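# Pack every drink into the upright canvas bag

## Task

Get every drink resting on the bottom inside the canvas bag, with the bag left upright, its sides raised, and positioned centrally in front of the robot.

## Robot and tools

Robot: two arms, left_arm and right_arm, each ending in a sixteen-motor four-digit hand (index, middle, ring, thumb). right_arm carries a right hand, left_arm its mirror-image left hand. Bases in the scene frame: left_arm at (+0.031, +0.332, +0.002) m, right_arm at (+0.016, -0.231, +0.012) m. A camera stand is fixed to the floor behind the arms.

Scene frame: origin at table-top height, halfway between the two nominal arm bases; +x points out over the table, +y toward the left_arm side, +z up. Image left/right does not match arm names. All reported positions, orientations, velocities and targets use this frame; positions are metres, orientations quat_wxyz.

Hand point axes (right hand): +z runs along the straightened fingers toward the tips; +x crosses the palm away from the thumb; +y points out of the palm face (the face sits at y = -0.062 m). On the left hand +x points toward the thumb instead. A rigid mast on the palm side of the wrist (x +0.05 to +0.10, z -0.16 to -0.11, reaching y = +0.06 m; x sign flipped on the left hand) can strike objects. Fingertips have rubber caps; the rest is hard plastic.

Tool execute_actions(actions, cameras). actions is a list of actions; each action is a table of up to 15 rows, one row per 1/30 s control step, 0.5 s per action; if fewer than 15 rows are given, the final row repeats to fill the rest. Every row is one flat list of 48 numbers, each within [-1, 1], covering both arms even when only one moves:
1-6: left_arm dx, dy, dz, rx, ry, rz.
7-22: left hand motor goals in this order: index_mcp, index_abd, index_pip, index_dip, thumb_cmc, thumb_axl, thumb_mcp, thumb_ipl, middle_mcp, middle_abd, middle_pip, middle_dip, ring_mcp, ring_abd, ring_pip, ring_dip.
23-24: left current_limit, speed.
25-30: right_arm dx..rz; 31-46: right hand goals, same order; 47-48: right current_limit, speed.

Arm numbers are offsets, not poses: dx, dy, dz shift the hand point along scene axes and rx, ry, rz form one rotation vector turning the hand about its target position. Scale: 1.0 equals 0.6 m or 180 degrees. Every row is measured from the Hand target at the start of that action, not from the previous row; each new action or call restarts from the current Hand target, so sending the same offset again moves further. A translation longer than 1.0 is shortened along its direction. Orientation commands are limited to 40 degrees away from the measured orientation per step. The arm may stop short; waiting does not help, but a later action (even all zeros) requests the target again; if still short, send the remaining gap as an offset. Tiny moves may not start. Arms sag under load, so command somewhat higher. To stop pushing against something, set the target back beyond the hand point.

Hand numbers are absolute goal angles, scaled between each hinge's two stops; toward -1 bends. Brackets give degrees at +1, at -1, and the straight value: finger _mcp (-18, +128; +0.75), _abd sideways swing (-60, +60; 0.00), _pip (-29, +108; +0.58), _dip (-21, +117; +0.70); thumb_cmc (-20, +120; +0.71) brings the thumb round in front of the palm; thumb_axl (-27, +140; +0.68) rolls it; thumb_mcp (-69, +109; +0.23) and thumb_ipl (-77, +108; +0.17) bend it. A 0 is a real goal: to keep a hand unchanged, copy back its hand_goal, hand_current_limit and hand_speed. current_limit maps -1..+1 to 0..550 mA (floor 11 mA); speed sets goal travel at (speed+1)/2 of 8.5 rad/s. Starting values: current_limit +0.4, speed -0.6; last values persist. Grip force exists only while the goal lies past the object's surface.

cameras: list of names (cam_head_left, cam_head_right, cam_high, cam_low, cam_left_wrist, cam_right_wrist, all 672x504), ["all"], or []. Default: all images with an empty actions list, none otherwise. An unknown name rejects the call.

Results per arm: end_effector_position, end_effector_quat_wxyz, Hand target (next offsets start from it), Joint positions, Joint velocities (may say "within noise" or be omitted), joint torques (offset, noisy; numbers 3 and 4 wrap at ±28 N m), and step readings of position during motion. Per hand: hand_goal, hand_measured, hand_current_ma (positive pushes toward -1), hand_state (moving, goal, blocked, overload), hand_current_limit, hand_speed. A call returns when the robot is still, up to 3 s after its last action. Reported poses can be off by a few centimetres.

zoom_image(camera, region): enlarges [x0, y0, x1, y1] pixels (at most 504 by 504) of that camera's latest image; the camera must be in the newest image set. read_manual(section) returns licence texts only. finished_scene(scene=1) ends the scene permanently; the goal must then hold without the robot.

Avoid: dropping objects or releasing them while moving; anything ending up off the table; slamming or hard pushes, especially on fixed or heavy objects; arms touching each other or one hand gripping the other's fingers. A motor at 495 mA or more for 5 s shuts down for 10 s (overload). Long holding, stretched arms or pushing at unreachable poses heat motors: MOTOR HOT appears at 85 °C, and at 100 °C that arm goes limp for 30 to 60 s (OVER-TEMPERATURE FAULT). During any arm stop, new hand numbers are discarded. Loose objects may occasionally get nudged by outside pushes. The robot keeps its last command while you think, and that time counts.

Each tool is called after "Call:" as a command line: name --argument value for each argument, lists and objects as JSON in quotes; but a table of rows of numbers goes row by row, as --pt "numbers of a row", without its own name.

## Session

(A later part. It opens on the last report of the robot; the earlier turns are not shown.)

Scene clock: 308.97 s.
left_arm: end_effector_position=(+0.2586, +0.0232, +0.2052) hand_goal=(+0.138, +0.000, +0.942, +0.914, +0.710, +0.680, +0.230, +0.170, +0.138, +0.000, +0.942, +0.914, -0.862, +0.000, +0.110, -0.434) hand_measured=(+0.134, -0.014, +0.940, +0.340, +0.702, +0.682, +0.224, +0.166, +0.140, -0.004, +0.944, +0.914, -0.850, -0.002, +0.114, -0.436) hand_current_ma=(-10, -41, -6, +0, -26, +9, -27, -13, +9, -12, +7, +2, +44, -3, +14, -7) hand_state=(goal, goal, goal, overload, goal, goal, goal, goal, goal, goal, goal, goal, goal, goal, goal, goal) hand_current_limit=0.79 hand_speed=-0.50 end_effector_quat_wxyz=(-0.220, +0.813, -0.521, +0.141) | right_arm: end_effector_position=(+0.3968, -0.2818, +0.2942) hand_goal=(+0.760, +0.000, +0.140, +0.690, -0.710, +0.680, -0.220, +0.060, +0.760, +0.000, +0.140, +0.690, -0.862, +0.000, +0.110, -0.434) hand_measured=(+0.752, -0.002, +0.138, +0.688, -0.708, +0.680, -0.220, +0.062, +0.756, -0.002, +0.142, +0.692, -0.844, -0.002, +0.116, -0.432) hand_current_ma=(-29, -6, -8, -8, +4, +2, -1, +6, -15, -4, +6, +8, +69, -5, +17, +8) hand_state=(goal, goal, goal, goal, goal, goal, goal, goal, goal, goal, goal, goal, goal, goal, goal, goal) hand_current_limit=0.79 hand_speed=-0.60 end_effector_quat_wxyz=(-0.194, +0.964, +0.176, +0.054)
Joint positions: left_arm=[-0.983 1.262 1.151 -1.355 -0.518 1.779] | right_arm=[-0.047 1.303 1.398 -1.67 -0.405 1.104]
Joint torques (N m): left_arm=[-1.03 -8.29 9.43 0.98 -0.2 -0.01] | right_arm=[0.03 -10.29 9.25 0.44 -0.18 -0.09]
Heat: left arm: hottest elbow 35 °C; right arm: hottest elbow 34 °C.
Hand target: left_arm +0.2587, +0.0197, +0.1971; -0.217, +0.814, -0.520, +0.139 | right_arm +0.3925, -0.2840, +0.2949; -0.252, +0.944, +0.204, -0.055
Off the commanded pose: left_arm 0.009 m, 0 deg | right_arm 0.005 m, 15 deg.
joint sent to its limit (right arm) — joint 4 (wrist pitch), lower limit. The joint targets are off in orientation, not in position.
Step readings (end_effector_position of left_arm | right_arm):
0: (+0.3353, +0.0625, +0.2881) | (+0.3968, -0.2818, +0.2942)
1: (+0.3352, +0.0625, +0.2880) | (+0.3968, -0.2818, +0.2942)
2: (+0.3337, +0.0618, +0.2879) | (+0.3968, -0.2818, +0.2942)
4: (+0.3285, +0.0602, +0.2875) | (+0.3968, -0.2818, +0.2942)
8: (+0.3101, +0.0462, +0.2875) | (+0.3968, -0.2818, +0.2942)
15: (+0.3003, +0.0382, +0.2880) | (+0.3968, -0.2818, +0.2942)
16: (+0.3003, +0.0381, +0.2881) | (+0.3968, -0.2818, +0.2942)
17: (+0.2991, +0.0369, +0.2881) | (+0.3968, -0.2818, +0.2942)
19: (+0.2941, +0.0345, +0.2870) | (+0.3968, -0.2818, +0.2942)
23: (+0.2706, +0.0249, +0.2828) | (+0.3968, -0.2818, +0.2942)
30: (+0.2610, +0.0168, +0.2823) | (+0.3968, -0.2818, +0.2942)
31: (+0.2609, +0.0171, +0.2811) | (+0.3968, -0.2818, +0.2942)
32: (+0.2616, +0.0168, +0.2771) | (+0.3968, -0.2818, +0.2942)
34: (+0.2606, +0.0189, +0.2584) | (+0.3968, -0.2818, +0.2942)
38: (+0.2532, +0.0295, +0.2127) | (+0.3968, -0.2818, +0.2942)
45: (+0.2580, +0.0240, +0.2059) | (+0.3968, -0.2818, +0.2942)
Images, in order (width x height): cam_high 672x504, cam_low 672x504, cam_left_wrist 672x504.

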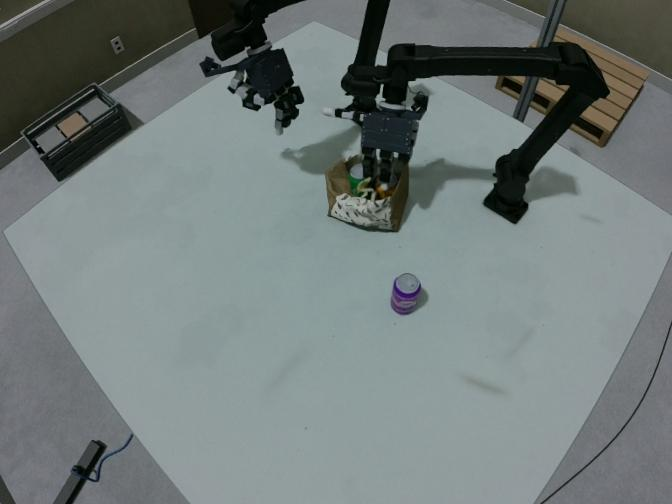

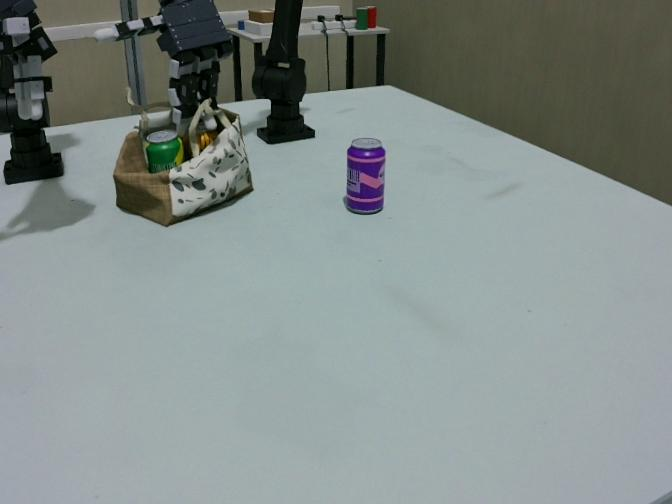

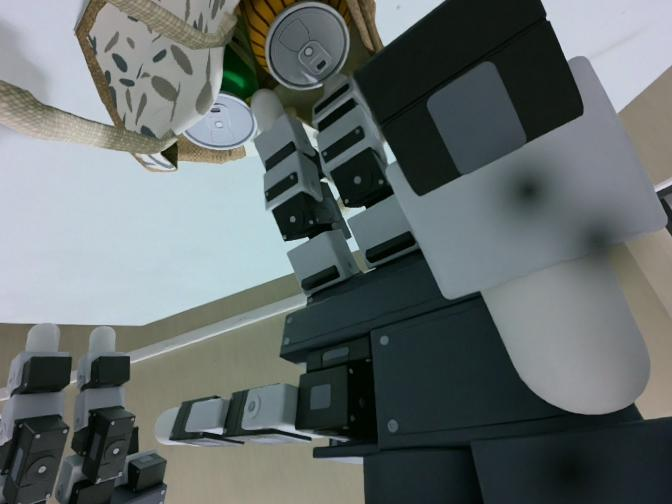

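Call:
execute_actions --actions '[[[0.01,0.005,0.045,0,0,0,0.137,0,0.942,0.913,0.71,0.68,0.23,0.17,0.137,0,0.942,0.913,-0.863,0,0.11,-0.435,0.79,-0.5,0,0,0,0,0,0,0.76,0,0.14,0.69,-0.71,0.68,-0.22,0.06,0.76,0,0.14,0.69,-0.863,0,0.11,-0.435,0.79,-0.6]],[[0.067,0.034,0,0,0,0,0.137,0,0.942,0.913,0.71,0.68,0.23,0.17,0.137,0,0.942,0.913,-0.863,0,0.11,-0.435,0.79,-0.5,0,0,0,0,0,0,0.76,0,0.14,0.69,-0.71,0.68,-0.22,0.06,0.76,0,0.14,0.69,-0.863,0,0.11,-0.435,0.79,-0.6]]]' --cameras '["cam_low", "cam_high"]'

Call:
zoom_image --camera "cam_high" --region '[290, 80, 450, 240]'

Call:
zoom_image --camera "cam_low" --region '[90, 20, 290, 240]'

Scene clock: 311.00 s.
left_arm: end_effector_position=(+0.2924, +0.0562, +0.2097) hand_goal=(+0.138, +0.000, +0.942, +0.914, +0.710, +0.680, +0.230, +0.170, +0.138, +0.000, +0.942, +0.914, -0.862, +0.000, +0.110, -0.434) hand_measured=(+0.138, +0.002, +0.942, +0.340, +0.702, +0.682, +0.224, +0.166, +0.130, +0.002, +0.938, +0.914, -0.850, -0.002, +0.114, -0.436) hand_current_ma=(-3, +3, -1, +0, -25, +9, -27, -13, -27, +2, -15, -2, +44, -3, +14, -7) hand_state=(goal, goal, goal, overload, goal, goal, goal, goal, goal, goal, goal, goal, goal, goal, goal, goal) hand_current_limit=0.79 hand_speed=-0.50 end_effector_quat_wxyz=(-0.223, +0.815, -0.521, +0.122) | right_arm: end_effector_position=(+0.3968, -0.2818, +0.2942) hand_goal=(+0.760, +0.000, +0.140, +0.690, -0.710, +0.680, -0.220, +0.060, +0.760, +0.000, +0.140, +0.690, -0.862, +0.000, +0.110, -0.434) hand_measured=(+0.752, -0.002, +0.138, +0.688, -0.708, +0.680, -0.220, +0.062, +0.756, -0.002, +0.142, +0.692, -0.844, -0.002, +0.116, -0.432) hand_current_ma=(-29, -6, -8, -8, +4, +2, -1, +6, -15, -4, +6, +8, +69, -5, +17, +8) hand_state=(goal, goal, goal, goal, goal, goal, goal, goal, goal, goal, goal, goal, goal, goal, goal, goal) hand_current_limit=0.79 hand_speed=-0.60 end_effector_quat_wxyz=(-0.194, +0.964, +0.176, +0.054)
Joint positions: left_arm=[-0.85 1.262 1.165 -1.339 -0.497 1.916] | right_arm=[-0.047 1.303 1.398 -1.67 -0.405 1.104]
Joint torques (N m): left_arm=[-0.67 -7.88 14.89 0.65 -0.32 0.2] | right_arm=[-0.32 -10.58 9.11 0.34 -0.17 -0.08]
Heat: left arm: hottest elbow 35 °C; right arm: hottest elbow 34 °C.
Hand target: left_arm +0.3049, +0.0432, +0.2240; -0.218, +0.814, -0.520, +0.139 | right_arm +0.3925, -0.2840, +0.2949; -0.252, +0.944, +0.204, -0.055
Off the commanded pose: left_arm 0.023 m, 2 deg | right_arm 0.005 m, 15 deg.
joint sent to its limit (right arm) — joint 4 (wrist pitch), lower limit. The joint targets are off in orientation, not in position.
Step readings (end_effector_position of left_arm | right_arm):
0: (+0.2586, +0.0232, +0.2052) | (+0.3968, -0.2818, +0.2942)
1: (+0.2586, +0.0232, +0.2052) | (+0.3968, -0.2818, +0.2942)
2: (+0.2585, +0.0233, +0.2052) | (+0.3968, -0.2818, +0.2942)
4: (+0.2576, +0.0250, +0.2050) | (+0.3968, -0.2818, +0.2942)
8: (+0.2557, +0.0302, +0.2044) | (+0.3968, -0.2818, +0.2942)
15: (+0.2554, +0.0310, +0.2053) | (+0.3968, -0.2818, +0.2942)
16: (+0.2556, +0.0312, +0.2055) | (+0.3968, -0.2818, +0.2942)
17: (+0.2564, +0.0323, +0.2055) | (+0.3968, -0.2818, +0.2942)
19: (+0.2633, +0.0360, +0.2060) | (+0.3968, -0.2818, +0.2942)
23: (+0.2859, +0.0507, +0.2079) | (+0.3968, -0.2818, +0.2942)
30: (+0.2930, +0.0558, +0.2097) | (+0.3968, -0.2818, +0.2942)
Images, in order (width x height): cam_high 672x504, cam_low 672x504.

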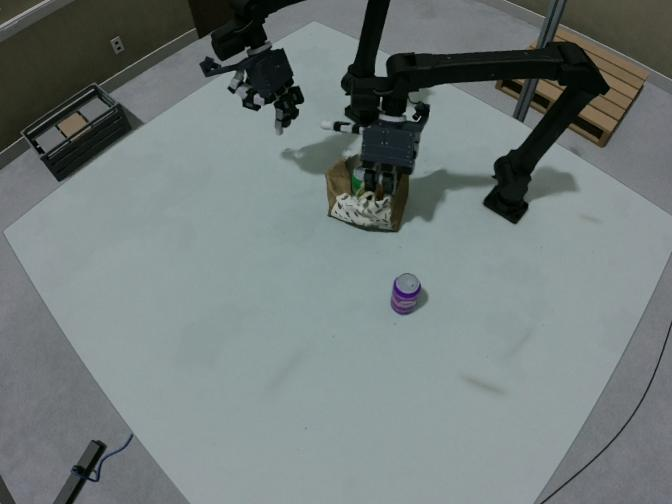

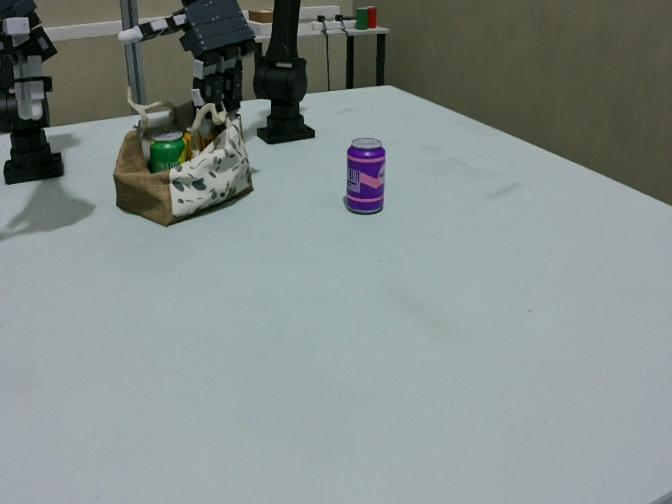

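Scaled by 3.150.

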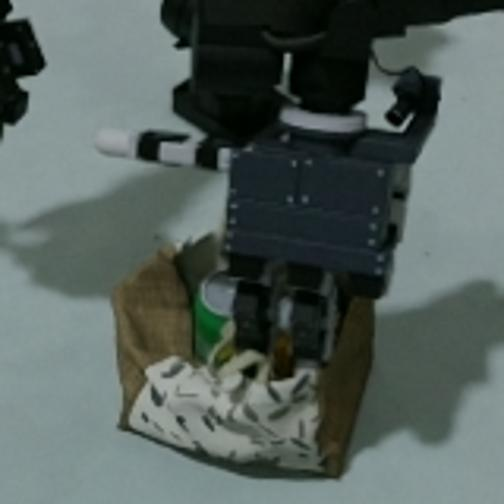

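Scaled by 2.291.

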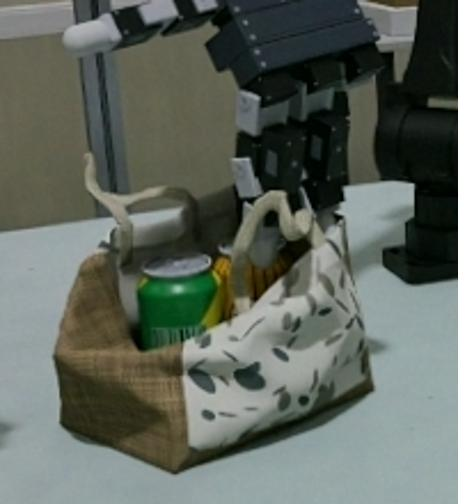

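Call:
execute_actions --actions '[[[0.075,0.01,0,0,0,0,0.137,0,0.942,0.913,0.71,0.68,0.23,0.17,0.137,0,0.942,0.913,-0.863,0,0.11,-0.435,0.79,-0.5,0,0,0,0,0,0,0.76,0,0.14,0.69,-0.71,0.68,-0.22,0.06,0.76,0,0.14,0.69,-0.863,0,0.11,-0.435,0.79,-0.6]]]' --cameras '["cam_low", "cam_high"]'

Call:
zoom_image --camera "cam_high" --region '[290, 80, 450, 240]'

Call:
zoom_image --camera "cam_low" --region '[90, 20, 290, 240]'

Scene clock: 312.37 s.
left_arm: end_effector_position=(+0.3300, +0.0578, +0.2117) hand_goal=(+0.138, +0.000, +0.942, +0.914, +0.710, +0.680, +0.230, +0.170, +0.138, +0.000, +0.942, +0.914, -0.862, +0.000, +0.110, -0.434) hand_measured=(+0.138, +0.002, +0.942, +0.340, +0.702, +0.682, +0.224, +0.166, +0.098, +0.002, +0.918, +0.902, -0.850, -0.002, +0.114, -0.436) hand_current_ma=(-3, +3, -1, +0, -25, +9, -27, -13, -175, +8, -93, -40, +44, -3, +14, -7) hand_state=(goal, goal, goal, overload, goal, goal, goal, goal, blocked, goal, blocked, goal, goal, goal, goal, goal) hand_current_limit=0.79 hand_speed=-0.50 end_effector_quat_wxyz=(-0.216, +0.814, -0.525, +0.122) | right_arm: end_effector_position=(+0.3968, -0.2818, +0.2942) hand_goal=(+0.760, +0.000, +0.140, +0.690, -0.710, +0.680, -0.220, +0.060, +0.760, +0.000, +0.140, +0.690, -0.862, +0.000, +0.110, -0.434) hand_measured=(+0.752, -0.002, +0.138, +0.688, -0.708, +0.680, -0.220, +0.062, +0.756, -0.002, +0.142, +0.692, -0.844, -0.002, +0.116, -0.432) hand_current_ma=(-29, -6, -8, -8, +4, +2, -1, +6, -15, -4, +6, +8, +69, -5, +17, +8) hand_state=(goal, goal, goal, goal, goal, goal, goal, goal, goal, goal, goal, goal, goal, goal, goal, goal) hand_current_limit=0.79 hand_speed=-0.60 end_effector_quat_wxyz=(-0.194, +0.964, +0.176, +0.054)
Joint positions: left_arm=[-0.768 1.319 1.22 -1.289 -0.469 2.017] | right_arm=[-0.047 1.303 1.398 -1.67 -0.405 1.104]
Joint torques (N m): left_arm=[0.21 -8.35 15.1 0.95 -0.73 0.24] | right_arm=[-0.32 -10.17 9.29 0.44 -0.2 -0.13]
Heat: left arm: hottest elbow 35 °C; right arm: hottest elbow 34 °C.
Hand target: left_arm +0.3500, +0.0493, +0.2241; -0.218, +0.814, -0.520, +0.139 | right_arm +0.3925, -0.2840, +0.2949; -0.252, +0.944, +0.204, -0.055
Off the commanded pose: left_arm 0.025 m, 2 deg | right_arm 0.005 m, 15 deg.
joint sent to its limit (right arm) — joint 4 (wrist pitch), lower limit. The joint targets are off in orientation, not in position.
Step readings (end_effector_position of left_arm | right_arm):
0: (+0.2924, +0.0562, +0.2097) | (+0.3968, -0.2818, +0.2942)
1: (+0.2926, +0.0561, +0.2097) | (+0.3968, -0.2818, +0.2942)
2: (+0.2944, +0.0564, +0.2100) | (+0.3968, -0.2818, +0.2942)
4: (+0.3021, +0.0546, +0.2115) | (+0.3968, -0.2818, +0.2942)
8: (+0.3247, +0.0560, +0.2124) | (+0.3968, -0.2818, +0.2942)
15: (+0.3305, +0.0574, +0.2116) | (+0.3968, -0.2818, +0.2942)
Images, in order (width x height): cam_high 672x504, cam_low 672x504.

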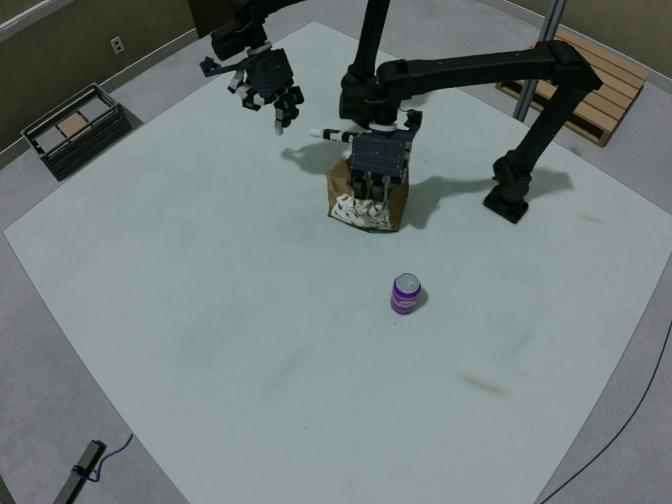

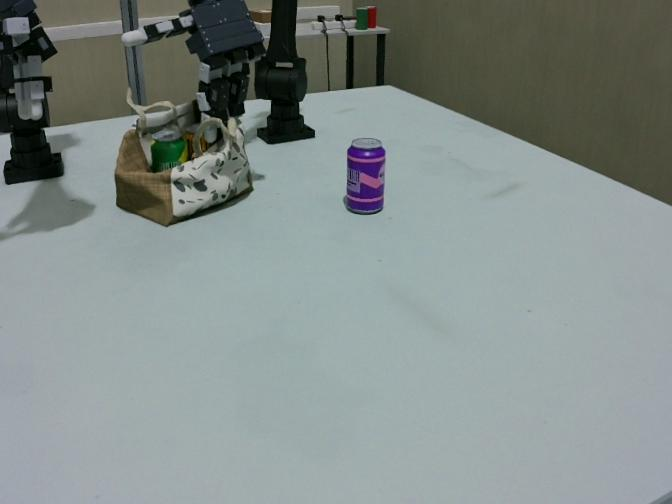

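Scaled by 3.150.

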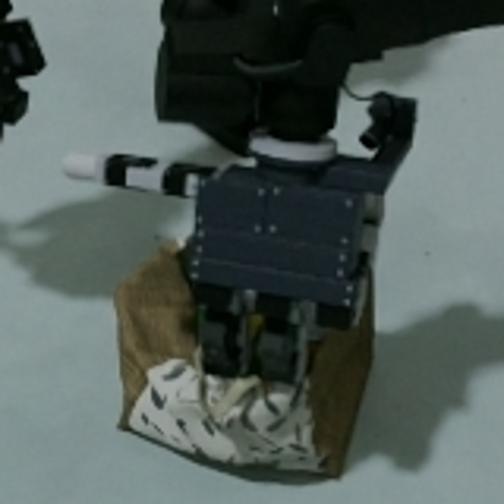

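Scaled by 2.291.

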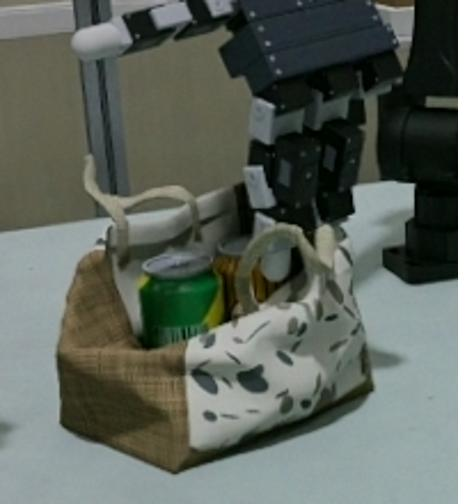

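Call:
execute_actions --actions '[[[-0.06,-0.03,0.04,0,0,0,0.137,0,0.942,0.913,0.71,0.68,0.23,0.17,0.137,0,0.942,0.913,-0.863,0,0.11,-0.435,0.79,-0.5,0,0,0,0,0,0,0.76,0,0.14,0.69,-0.71,0.68,-0.22,0.06,0.76,0,0.14,0.69,-0.863,0,0.11,-0.435,0.79,-0.6]],[[-0.055,-0.05,0.02,0,0,0,0.137,0,0.942,0.913,0.71,0.68,0.23,0.17,0.137,0,0.942,0.913,-0.863,0,0.11,-0.435,0.79,-0.5,0,0,0,0,0,0,0.76,0,0.14,0.69,-0.71,0.68,-0.22,0.06,0.76,0,0.14,0.69,-0.863,0,0.11,-0.435,0.79,-0.6]],[[0,0,0,0,0,0,-0.75,0,0.11,0.913,0.71,0.68,0.23,0.17,0.137,0,0.942,0.913,-0.863,0,0.11,-0.435,0.79,-0.4,0,0,0,0,0,0,0.76,0,0.14,0.69,-0.71,0.68,-0.22,0.06,0.76,0,0.14,0.69,-0.863,0,0.11,-0.435,0.79,-0.6]]]' --cameras '["cam_low", "cam_high", "cam_left_wrist"]'

Call:
zoom_image --camera "cam_high" --region '[290, 80, 450, 240]'

Call:
zoom_image --camera "cam_low" --region '[90, 20, 290, 240]'

Scene clock: 315.07 s.
left_arm: end_effector_position=(+0.2722, +0.0121, +0.2457) hand_goal=(-0.750, +0.000, +0.110, +0.914, +0.710, +0.680, +0.230, +0.170, +0.138, +0.000, +0.942, +0.914, -0.862, +0.000, +0.110, -0.434) hand_measured=(-0.728, +0.002, +0.116, +0.340, +0.702, +0.682, +0.224, +0.166, +0.138, +0.004, +0.938, +0.910, -0.850, -0.002, +0.114, -0.436) hand_current_ma=(+86, +3, +21, +0, -24, +9, -27, -13, -2, +8, -12, -10, +44, -3, +14, -7) hand_state=(blocked, goal, goal, overload, goal, goal, goal, goal, goal, goal, goal, goal, goal, goal, goal, goal) hand_current_limit=0.79 hand_speed=-0.40 end_effector_quat_wxyz=(-0.221, +0.811, -0.527, +0.127) | right_arm: end_effector_position=(+0.3968, -0.2818, +0.2942) hand_goal=(+0.760, +0.000, +0.140, +0.690, -0.710, +0.680, -0.220, +0.060, +0.760, +0.000, +0.140, +0.690, -0.862, +0.000, +0.110, -0.434) hand_measured=(+0.752, -0.002, +0.138, +0.688, -0.708, +0.680, -0.220, +0.062, +0.756, -0.002, +0.142, +0.692, -0.844, -0.002, +0.116, -0.432) hand_current_ma=(-29, -6, -8, -8, +4, +2, -1, +6, -15, -4, +6, +8, +69, -5, +17, +8) hand_state=(goal, goal, goal, goal, goal, goal, goal, goal, goal, goal, goal, goal, goal, goal, goal, goal) hand_current_limit=0.79 hand_speed=-0.60 end_effector_quat_wxyz=(-0.194, +0.964, +0.176, +0.054)
Joint positions: left_arm=[-0.966 1.319 1.311 -1.476 -0.509 1.804] | right_arm=[-0.047 1.303 1.398 -1.67 -0.405 1.104]
Joint torques (N m): left_arm=[-0.85 -8.94 14.9 -0.23 -0.45 -0.01] | right_arm=[-0.56 -10.11 9.17 0.58 -0.15 -0.09]
Heat: left arm: hottest elbow 36 °C; right arm: hottest elbow 34 °C.
Hand target: left_arm +0.2809, +0.0012, +0.2601; -0.217, +0.814, -0.520, +0.139 | right_arm +0.3925, -0.2840, +0.2949; -0.252, +0.944, +0.204, -0.055
Off the commanded pose: left_arm 0.020 m, 2 deg | right_arm 0.005 m, 15 deg.
joint sent to its limit (right arm) — joint 4 (wrist pitch), lower limit. The joint targets are off in orientation, not in position.
Step readings (end_effector_position of left_arm | right_arm):
0: (+0.3300, +0.0578, +0.2117) | (+0.3968, -0.2818, +0.2942)
1: (+0.3299, +0.0577, +0.2117) | (+0.3968, -0.2818, +0.2942)
2: (+0.3290, +0.0572, +0.2124) | (+0.3968, -0.2818, +0.2942)
4: (+0.3238, +0.0554, +0.2148) | (+0.3968, -0.2818, +0.2942)
8: (+0.3116, +0.0466, +0.2214) | (+0.3968, -0.2818, +0.2942)
15: (+0.3063, +0.0414, +0.2262) | (+0.3968, -0.2818, +0.2942)
16: (+0.3060, +0.0413, +0.2264) | (+0.3968, -0.2818, +0.2942)
17: (+0.3040, +0.0406, +0.2271) | (+0.3968, -0.2818, +0.2942)
19: (+0.2977, +0.0384, +0.2299) | (+0.3968, -0.2818, +0.2942)
23: (+0.2794, +0.0216, +0.2384) | (+0.3968, -0.2818, +0.2942)
30: (+0.2719, +0.0120, +0.2455) | (+0.3968, -0.2818, +0.2942)
31: (+0.2720, +0.0120, +0.2457) | (+0.3968, -0.2818, +0.2942)
32: (+0.2721, +0.0122, +0.2457) | (+0.3968, -0.2818, +0.2942)
34: (+0.2721, +0.0122, +0.2457) | (+0.3968, -0.2818, +0.2942)
38: (+0.2721, +0.0122, +0.2457) | (+0.3968, -0.2818, +0.2942)
45: (+0.2722, +0.0121, +0.2457) | (+0.3968, -0.2818, +0.2942)
Images, in order (width x height): cam_high 672x504, cam_low 672x504, cam_left_wrist 672x504.

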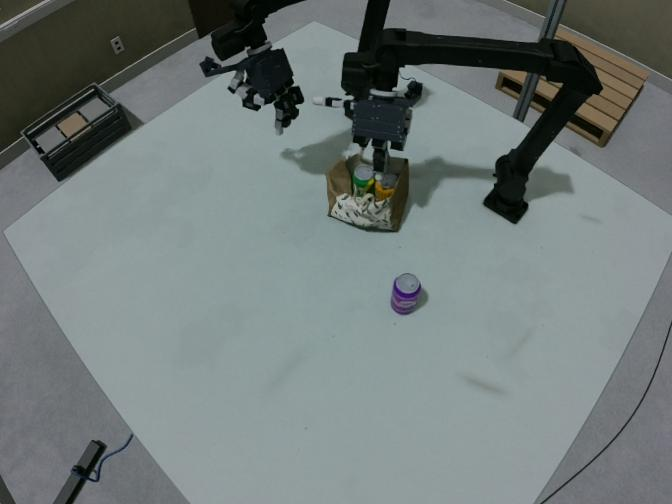

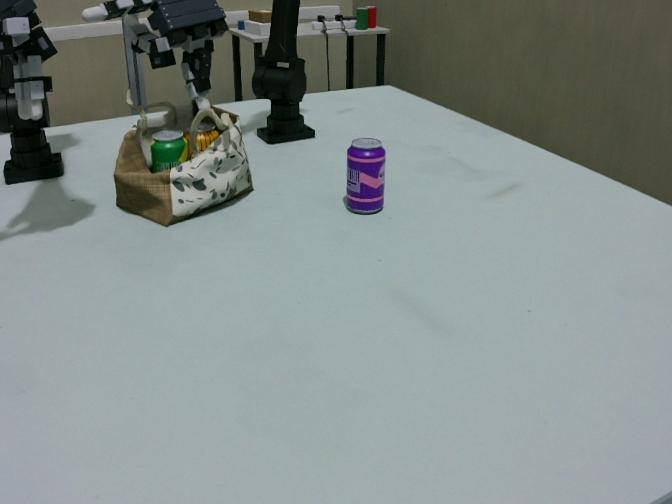

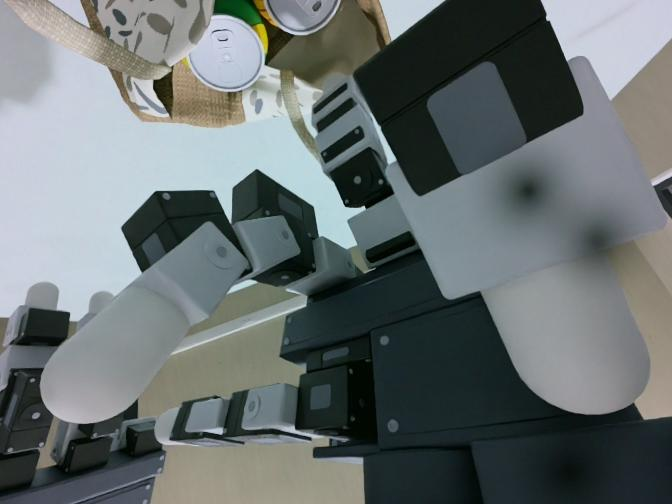

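Scaled by 3.150.

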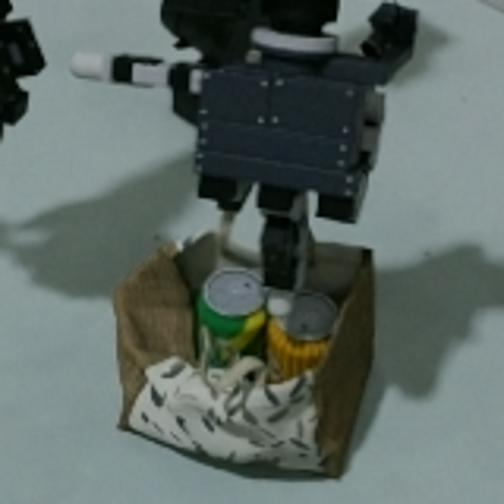

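Scaled by 2.291.

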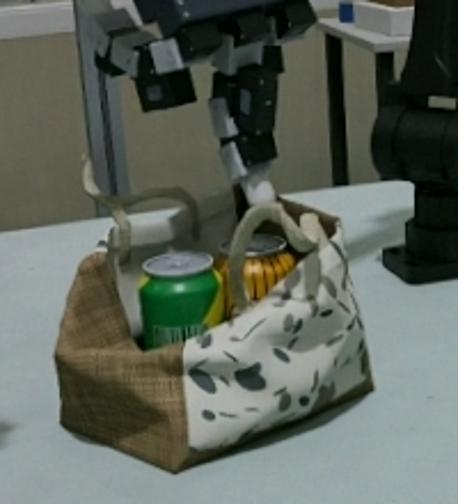

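Call:
execute_actions --actions '[[[-0.004,0,-0.1,0,0,0,-0.75,0,0.11,0.913,0.71,0.68,0.23,0.17,0.137,0,0.942,0.913,-0.863,0,0.11,-0.435,0.79,-0.4,0,0,0,0,0,0,0.76,0,0.14,0.69,-0.71,0.68,-0.22,0.06,0.76,0,0.14,0.69,-0.863,0,0.11,-0.435,0.79,-0.6]],[[0.067,0.03,0,0,0,0,-0.75,0,0.11,0.913,0.71,0.68,0.23,0.17,0.137,0,0.942,0.913,-0.863,0,0.11,-0.435,0.79,-0.4,0,0,0,0,0,0,0.76,0,0.14,0.69,-0.71,0.68,-0.22,0.06,0.76,0,0.14,0.69,-0.863,0,0.11,-0.435,0.79,-0.6]],[[0.067,0.03,0,0,0,0,-0.75,0,0.11,0.913,0.71,0.68,0.23,0.17,0.137,0,0.942,0.913,-0.863,0,0.11,-0.435,0.79,-0.4,0,0,0,0,0,0,0.76,0,0.14,0.69,-0.71,0.68,-0.22,0.06,0.76,0,0.14,0.69,-0.863,0,0.11,-0.435,0.79,-0.6]]]' --cameras '["cam_low", "cam_high"]'

Call:
zoom_image --camera "cam_high" --region '[290, 80, 450, 240]'

Call:
zoom_image --camera "cam_low" --region '[90, 20, 290, 240]'

Scene clock: 317.70 s.
left_arm: end_effector_position=(+0.3436, +0.0451, +0.1938) hand_goal=(-0.750, +0.000, +0.110, +0.914, +0.710, +0.680, +0.230, +0.170, +0.138, +0.000, +0.942, +0.914, -0.862, +0.000, +0.110, -0.434) hand_measured=(-0.730, +0.002, +0.116, +0.340, +0.704, +0.682, +0.224, +0.166, +0.108, +0.000, +0.930, +0.912, -0.850, -0.002, +0.114, -0.436) hand_current_ma=(+77, +3, +20, +0, -23, +9, -27, -13, -125, -2, -45, -8, +44, -3, +14, -7) hand_state=(goal, goal, goal, overload, goal, goal, goal, goal, blocked, goal, goal, goal, goal, goal, goal, goal) hand_current_limit=0.79 hand_speed=-0.40 end_effector_quat_wxyz=(-0.217, +0.815, -0.522, +0.128) | right_arm: end_effector_position=(+0.3968, -0.2818, +0.2942) hand_goal=(+0.760, +0.000, +0.140, +0.690, -0.710, +0.680, -0.220, +0.060, +0.760, +0.000, +0.140, +0.690, -0.862, +0.000, +0.110, -0.434) hand_measured=(+0.752, -0.002, +0.138, +0.688, -0.708, +0.680, -0.220, +0.062, +0.756, -0.002, +0.142, +0.692, -0.844, -0.002, +0.116, -0.432) hand_current_ma=(-29, -6, -8, -8, +4, +2, -1, +6, -15, -4, +6, +8, +69, -5, +17, +8) hand_state=(goal, goal, goal, goal, goal, goal, goal, goal, goal, goal, goal, goal, goal, goal, goal, goal) hand_current_limit=0.79 hand_speed=-0.60 end_effector_quat_wxyz=(-0.194, +0.964, +0.176, +0.054)
Joint positions: left_arm=[-0.771 1.365 1.215 -1.227 -0.475 2.011] | right_arm=[-0.047 1.303 1.398 -1.67 -0.405 1.104]
Joint torques (N m): left_arm=[-0.15 -8.94 13.9 0.92 -0.47 0.21] | right_arm=[0.09 -10.52 9.13 0.47 -0.23 -0.07]
Heat: left arm: hottest elbow 36 °C; right arm: hottest elbow 34 °C.
Hand target: left_arm +0.3590, +0.0373, +0.1999; -0.218, +0.814, -0.520, +0.139 | right_arm +0.3925, -0.2840, +0.2949; -0.252, +0.944, +0.204, -0.055
Off the commanded pose: left_arm 0.018 m, 1 deg | right_arm 0.005 m, 15 deg.
joint sent to its limit (right arm) — joint 4 (wrist pitch), lower limit. The joint targets are off in orientation, not in position.
Step readings (end_effector_position of left_arm | right_arm):
0: (+0.2722, +0.0121, +0.2457) | (+0.3968, -0.2818, +0.2942)
1: (+0.2723, +0.0119, +0.2457) | (+0.3968, -0.2818, +0.2942)
2: (+0.2733, +0.0108, +0.2454) | (+0.3968, -0.2818, +0.2942)
4: (+0.2775, +0.0053, +0.2406) | (+0.3968, -0.2818, +0.2942)
8: (+0.2770, +0.0061, +0.2185) | (+0.3968, -0.2818, +0.2942)
15: (+0.2775, +0.0056, +0.2078) | (+0.3968, -0.2818, +0.2942)
16: (+0.2779, +0.0052, +0.2079) | (+0.3968, -0.2818, +0.2942)
17: (+0.2791, +0.0047, +0.2080) | (+0.3968, -0.2818, +0.2942)
19: (+0.2855, +0.0054, +0.2082) | (+0.3968, -0.2818, +0.2942)
23: (+0.3060, +0.0173, +0.2072) | (+0.3968, -0.2818, +0.2942)
30: (+0.3155, +0.0248, +0.2040) | (+0.3968, -0.2818, +0.2942)
31: (+0.3156, +0.0247, +0.2039) | (+0.3968, -0.2818, +0.2942)
32: (+0.3171, +0.0255, +0.2037) | (+0.3968, -0.2818, +0.2942)
34: (+0.3220, +0.0271, +0.2024) | (+0.3968, -0.2818, +0.2942)
38: (+0.3388, +0.0392, +0.1976) | (+0.3968, -0.2818, +0.2942)
45: (+0.3439, +0.0446, +0.1939) | (+0.3968, -0.2818, +0.2942)
Images, in order (width x height): cam_high 672x504, cam_low 672x504.

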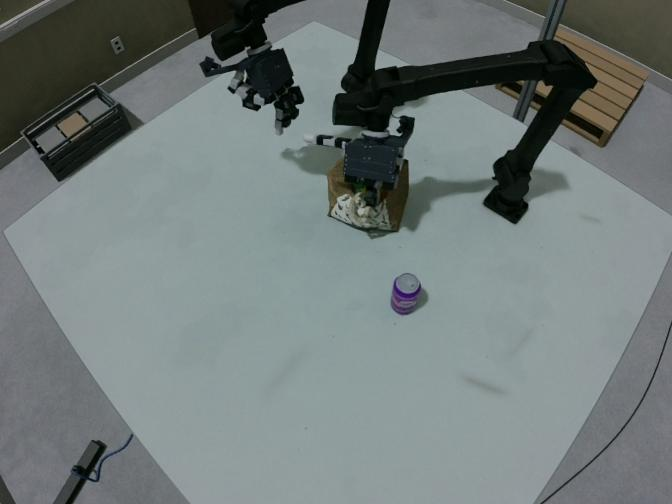

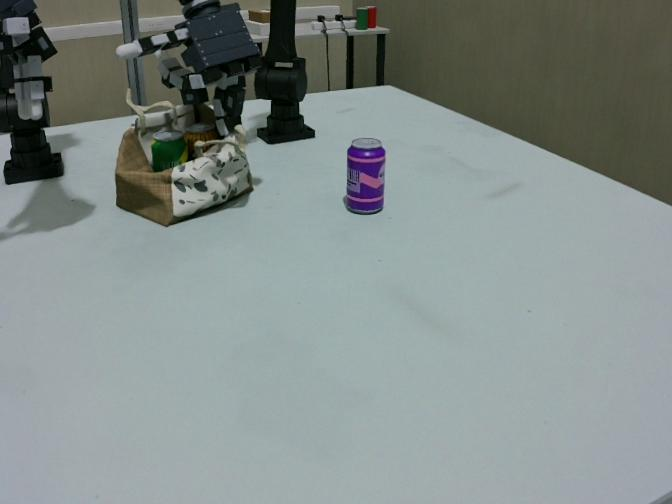

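Scaled by 3.150.

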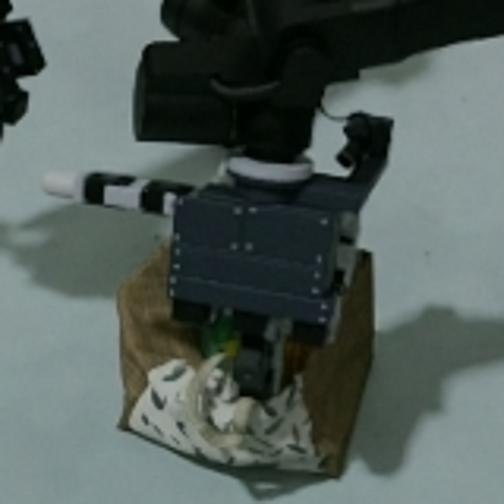

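Scaled by 2.291.

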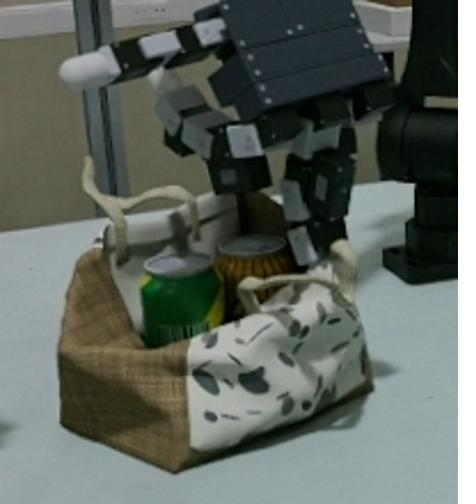

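Call:
execute_actions --actions '[[[0.04,0.014,-0.05,0,0,0,-0.75,0,0.11,0.913,0.71,0.68,0.23,0.17,0.137,0,0.942,0.913,-0.863,0,0.11,-0.435,0.79,-0.4,0,0,0,0,0,0,0.76,0,0.14,0.69,-0.71,0.68,-0.22,0.06,0.76,0,0.14,0.69,-0.863,0,0.11,-0.435,0.79,-0.6]]]' --cameras '["cam_low", "cam_high"]'

Call:
zoom_image --camera "cam_high" --region '[290, 80, 450, 240]'

Call:
zoom_image --camera "cam_low" --region '[90, 20, 290, 240]'

Scene clock: 318.93 s.
left_arm: end_effector_position=(+0.3681, +0.0443, +0.1845) hand_goal=(-0.750, +0.000, +0.110, +0.914, +0.710, +0.680, +0.230, +0.170, +0.138, +0.000, +0.942, +0.914, -0.862, +0.000, +0.110, -0.434) hand_measured=(-0.730, +0.002, +0.116, +0.340, +0.702, +0.682, +0.224, +0.166, +0.076, -0.024, +0.918, +0.912, -0.850, -0.002, +0.114, -0.436) hand_current_ma=(+77, +3, +20, +0, -24, +9, -27, -13, -273, -76, -89, -8, +44, -3, +14, -7) hand_state=(goal, goal, goal, overload, goal, goal, goal, goal, blocked, blocked, blocked, goal, goal, goal, goal, goal) hand_current_limit=0.79 hand_speed=-0.40 end_effector_quat_wxyz=(-0.213, +0.810, -0.528, +0.144) | right_arm: end_effector_position=(+0.3968, -0.2818, +0.2942) hand_goal=(+0.760, +0.000, +0.140, +0.690, -0.710, +0.680, -0.220, +0.060, +0.760, +0.000, +0.140, +0.690, -0.862, +0.000, +0.110, -0.434) hand_measured=(+0.752, -0.002, +0.138, +0.688, -0.708, +0.680, -0.220, +0.062, +0.756, -0.002, +0.142, +0.692, -0.844, -0.002, +0.116, -0.432) hand_current_ma=(-29, -6, -8, -8, +4, +2, -1, +6, -15, -4, +6, +8, +69, -5, +17, +8) hand_state=(goal, goal, goal, goal, goal, goal, goal, goal, goal, goal, goal, goal, goal, goal, goal, goal) hand_current_limit=0.79 hand_speed=-0.60 end_effector_quat_wxyz=(-0.194, +0.964, +0.176, +0.054)
Joint positions: left_arm=[-0.73 1.394 1.215 -1.14 -0.459 2.078] | right_arm=[-0.047 1.303 1.398 -1.67 -0.405 1.104]
Joint torques (N m): left_arm=[0.79 -8.18 10.54 1.68 -0.57 0.06] | right_arm=[-0.56 -10.99 9.1 0.31 -0.21 -0.04]
Heat: left arm: hottest elbow 36 °C; right arm: hottest elbow 34 °C.
Hand target: left_arm +0.3829, +0.0456, +0.1700; -0.217, +0.814, -0.520, +0.139 | right_arm +0.3925, -0.2840, +0.2949; -0.252, +0.944, +0.204, -0.055
Off the commanded pose: left_arm 0.021 m, 1 deg | right_arm 0.005 m, 15 deg.
joint sent to its limit (right arm) — joint 4 (wrist pitch), lower limit. The joint targets are off in orientation, not in position.
Step readings (end_effector_position of left_arm | right_arm):
0: (+0.3436, +0.0451, +0.1938) | (+0.3968, -0.2818, +0.2942)
1: (+0.3438, +0.0448, +0.1939) | (+0.3968, -0.2818, +0.2942)
2: (+0.3451, +0.0438, +0.1938) | (+0.3968, -0.2818, +0.2942)
4: (+0.3506, +0.0420, +0.1924) | (+0.3968, -0.2818, +0.2942)
8: (+0.3639, +0.0433, +0.1873) | (+0.3968, -0.2818, +0.2942)
15: (+0.3680, +0.0445, +0.1848) | (+0.3968, -0.2818, +0.2942)
Images, in order (width x height): cam_high 672x504, cam_low 672x504.

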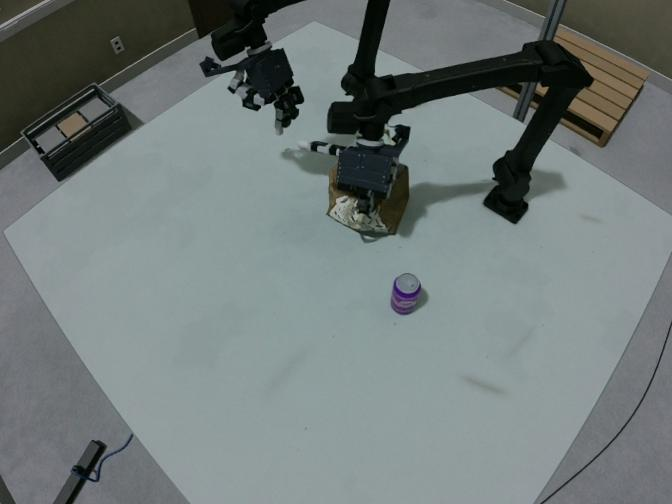

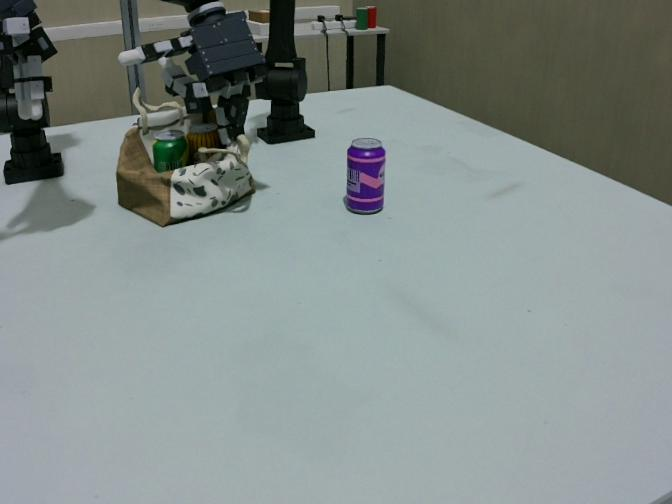

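Scaled by 3.150.

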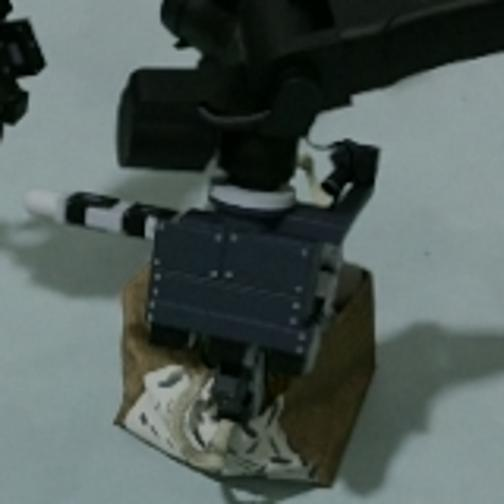

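Scaled by 2.291.

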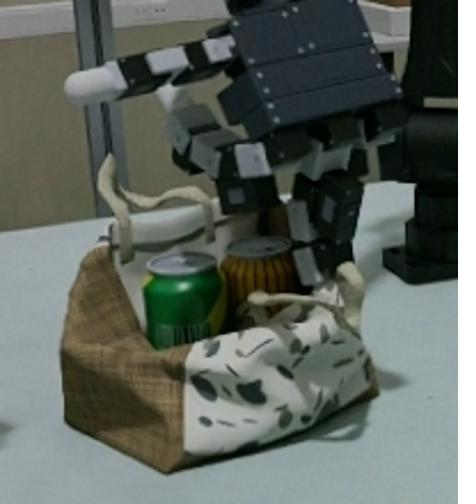

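Call:
execute_actions --actions '[[[-0.03,-0.015,0.08,0,0,0,-0.75,0,0.11,0.913,0.71,0.68,0.23,0.17,0.137,0,0.942,0.913,-0.863,0,0.11,-0.435,0.79,-0.4,0,0,0,0,0,0,0.76,0,0.14,0.69,-0.71,0.68,-0.22,0.06,0.76,0,0.14,0.69,-0.863,0,0.11,-0.435,0.79,-0.6]],[[-0.02,-0.01,0.08,0,0,0,-0.75,0,0.11,0.913,0.71,0.68,0.23,0.17,0.137,0,0.942,0.913,-0.863,0,0.11,-0.435,0.79,-0.4,0,0,0,0,0,0,0.76,0,0.14,0.69,-0.71,0.68,-0.22,0.06,0.76,0,0.14,0.69,-0.863,0,0.11,-0.435,0.79,-0.6]]]' --cameras '["cam_low", "cam_high", "cam_left_wrist"]'

Call:
zoom_image --camera "cam_high" --region '[290, 80, 450, 240]'

Call:
zoom_image --camera "cam_low" --region '[90, 20, 290, 240]'

Scene clock: 321.00 s.
left_arm: end_effector_position=(+0.3471, +0.0409, +0.2487) hand_goal=(-0.750, +0.000, +0.110, +0.914, +0.710, +0.680, +0.230, +0.170, +0.138, +0.000, +0.942, +0.914, -0.862, +0.000, +0.110, -0.434) hand_measured=(-0.730, +0.002, +0.116, +0.340, +0.704, +0.682, +0.224, +0.166, +0.136, +0.004, +0.938, +0.910, -0.850, -0.002, +0.114, -0.436) hand_current_ma=(+77, +3, +20, +0, -23, +9, -27, -13, -7, +9, -14, -11, +44, -3, +14, -7) hand_state=(goal, goal, goal, overload, goal, goal, goal, goal, goal, goal, goal, goal, goal, goal, goal, goal) hand_current_limit=0.79 hand_speed=-0.40 end_effector_quat_wxyz=(-0.220, +0.813, -0.525, +0.122) | right_arm: end_effector_position=(+0.3968, -0.2818, +0.2942) hand_goal=(+0.760, +0.000, +0.140, +0.690, -0.710, +0.680, -0.220, +0.060, +0.760, +0.000, +0.140, +0.690, -0.862, +0.000, +0.110, -0.434) hand_measured=(+0.752, -0.002, +0.138, +0.688, -0.708, +0.680, -0.220, +0.062, +0.756, -0.002, +0.142, +0.692, -0.844, -0.002, +0.116, -0.432) hand_current_ma=(-29, -6, -8, -8, +4, +2, -1, +6, -15, -4, +6, +8, +69, -5, +17, +8) hand_state=(goal, goal, goal, goal, goal, goal, goal, goal, goal, goal, goal, goal, goal, goal, goal, goal) hand_current_limit=0.79 hand_speed=-0.60 end_effector_quat_wxyz=(-0.194, +0.964, +0.176, +0.054)
Joint positions: left_arm=[-0.774 1.379 1.374 -1.388 -0.479 2.01] | right_arm=[-0.047 1.303 1.398 -1.67 -0.405 1.104]
Joint torques (N m): left_arm=[-1.55 -11.22 14.67 -0.06 -0.43 -0.01] | right_arm=[-0.38 -10.52 9.22 0.32 -0.22 -0.12]
Heat: left arm: hottest elbow 36 °C; right arm: hottest elbow 34 °C.
Hand target: left_arm +0.3530, +0.0306, +0.2660; -0.218, +0.814, -0.520, +0.139 | right_arm +0.3925, -0.2840, +0.2949; -0.252, +0.944, +0.204, -0.055
Off the commanded pose: left_arm 0.021 m, 2 deg | right_arm 0.005 m, 15 deg.
joint sent to its limit (right arm) — joint 4 (wrist pitch), lower limit. The joint targets are off in orientation, not in position.
Step readings (end_effector_position of left_arm | right_arm):
0: (+0.3682, +0.0442, +0.1843) | (+0.3968, -0.2818, +0.2942)
1: (+0.3682, +0.0442, +0.1843) | (+0.3968, -0.2818, +0.2942)
2: (+0.3669, +0.0453, +0.1841) | (+0.3968, -0.2818, +0.2942)
4: (+0.3634, +0.0477, +0.1858) | (+0.3968, -0.2818, +0.2942)
8: (+0.3578, +0.0459, +0.1942) | (+0.3968, -0.2818, +0.2942)
15: (+0.3542, +0.0462, +0.1966) | (+0.3968, -0.2818, +0.2942)
16: (+0.3541, +0.0462, +0.1972) | (+0.3968, -0.2818, +0.2942)
17: (+0.3527, +0.0470, +0.1994) | (+0.3968, -0.2818, +0.2942)
19: (+0.3488, +0.0474, +0.2071) | (+0.3968, -0.2818, +0.2942)
23: (+0.3473, +0.0427, +0.2294) | (+0.3968, -0.2818, +0.2942)
30: (+0.3480, +0.0403, +0.2487) | (+0.3968, -0.2818, +0.2942)
Images, in order (width x height): cam_high 672x504, cam_low 672x504, cam_left_wrist 672x504.

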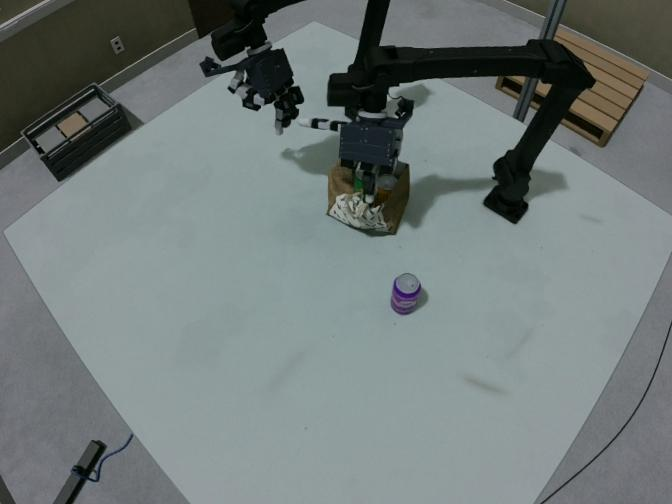

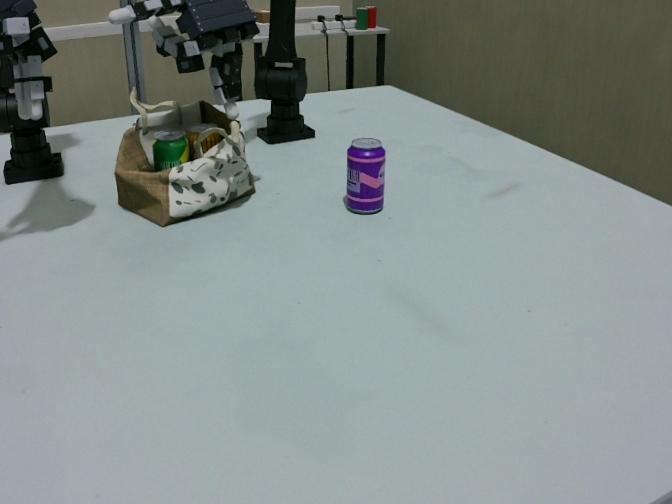

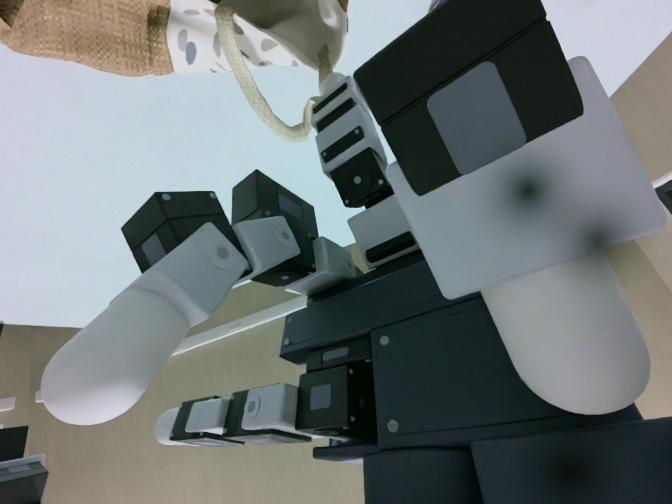

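Scaled by 3.150.

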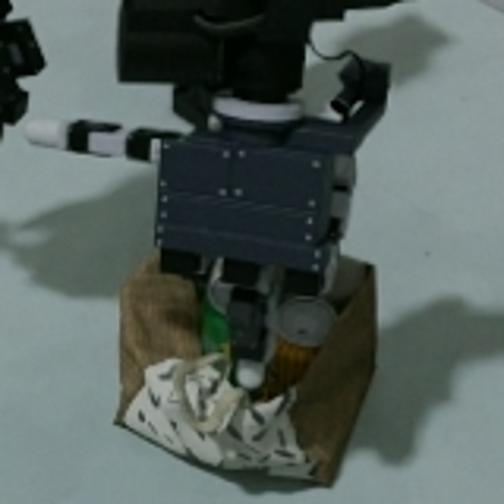

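Scaled by 2.291.

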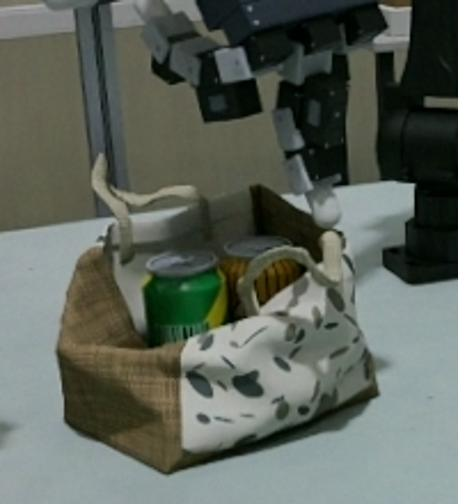

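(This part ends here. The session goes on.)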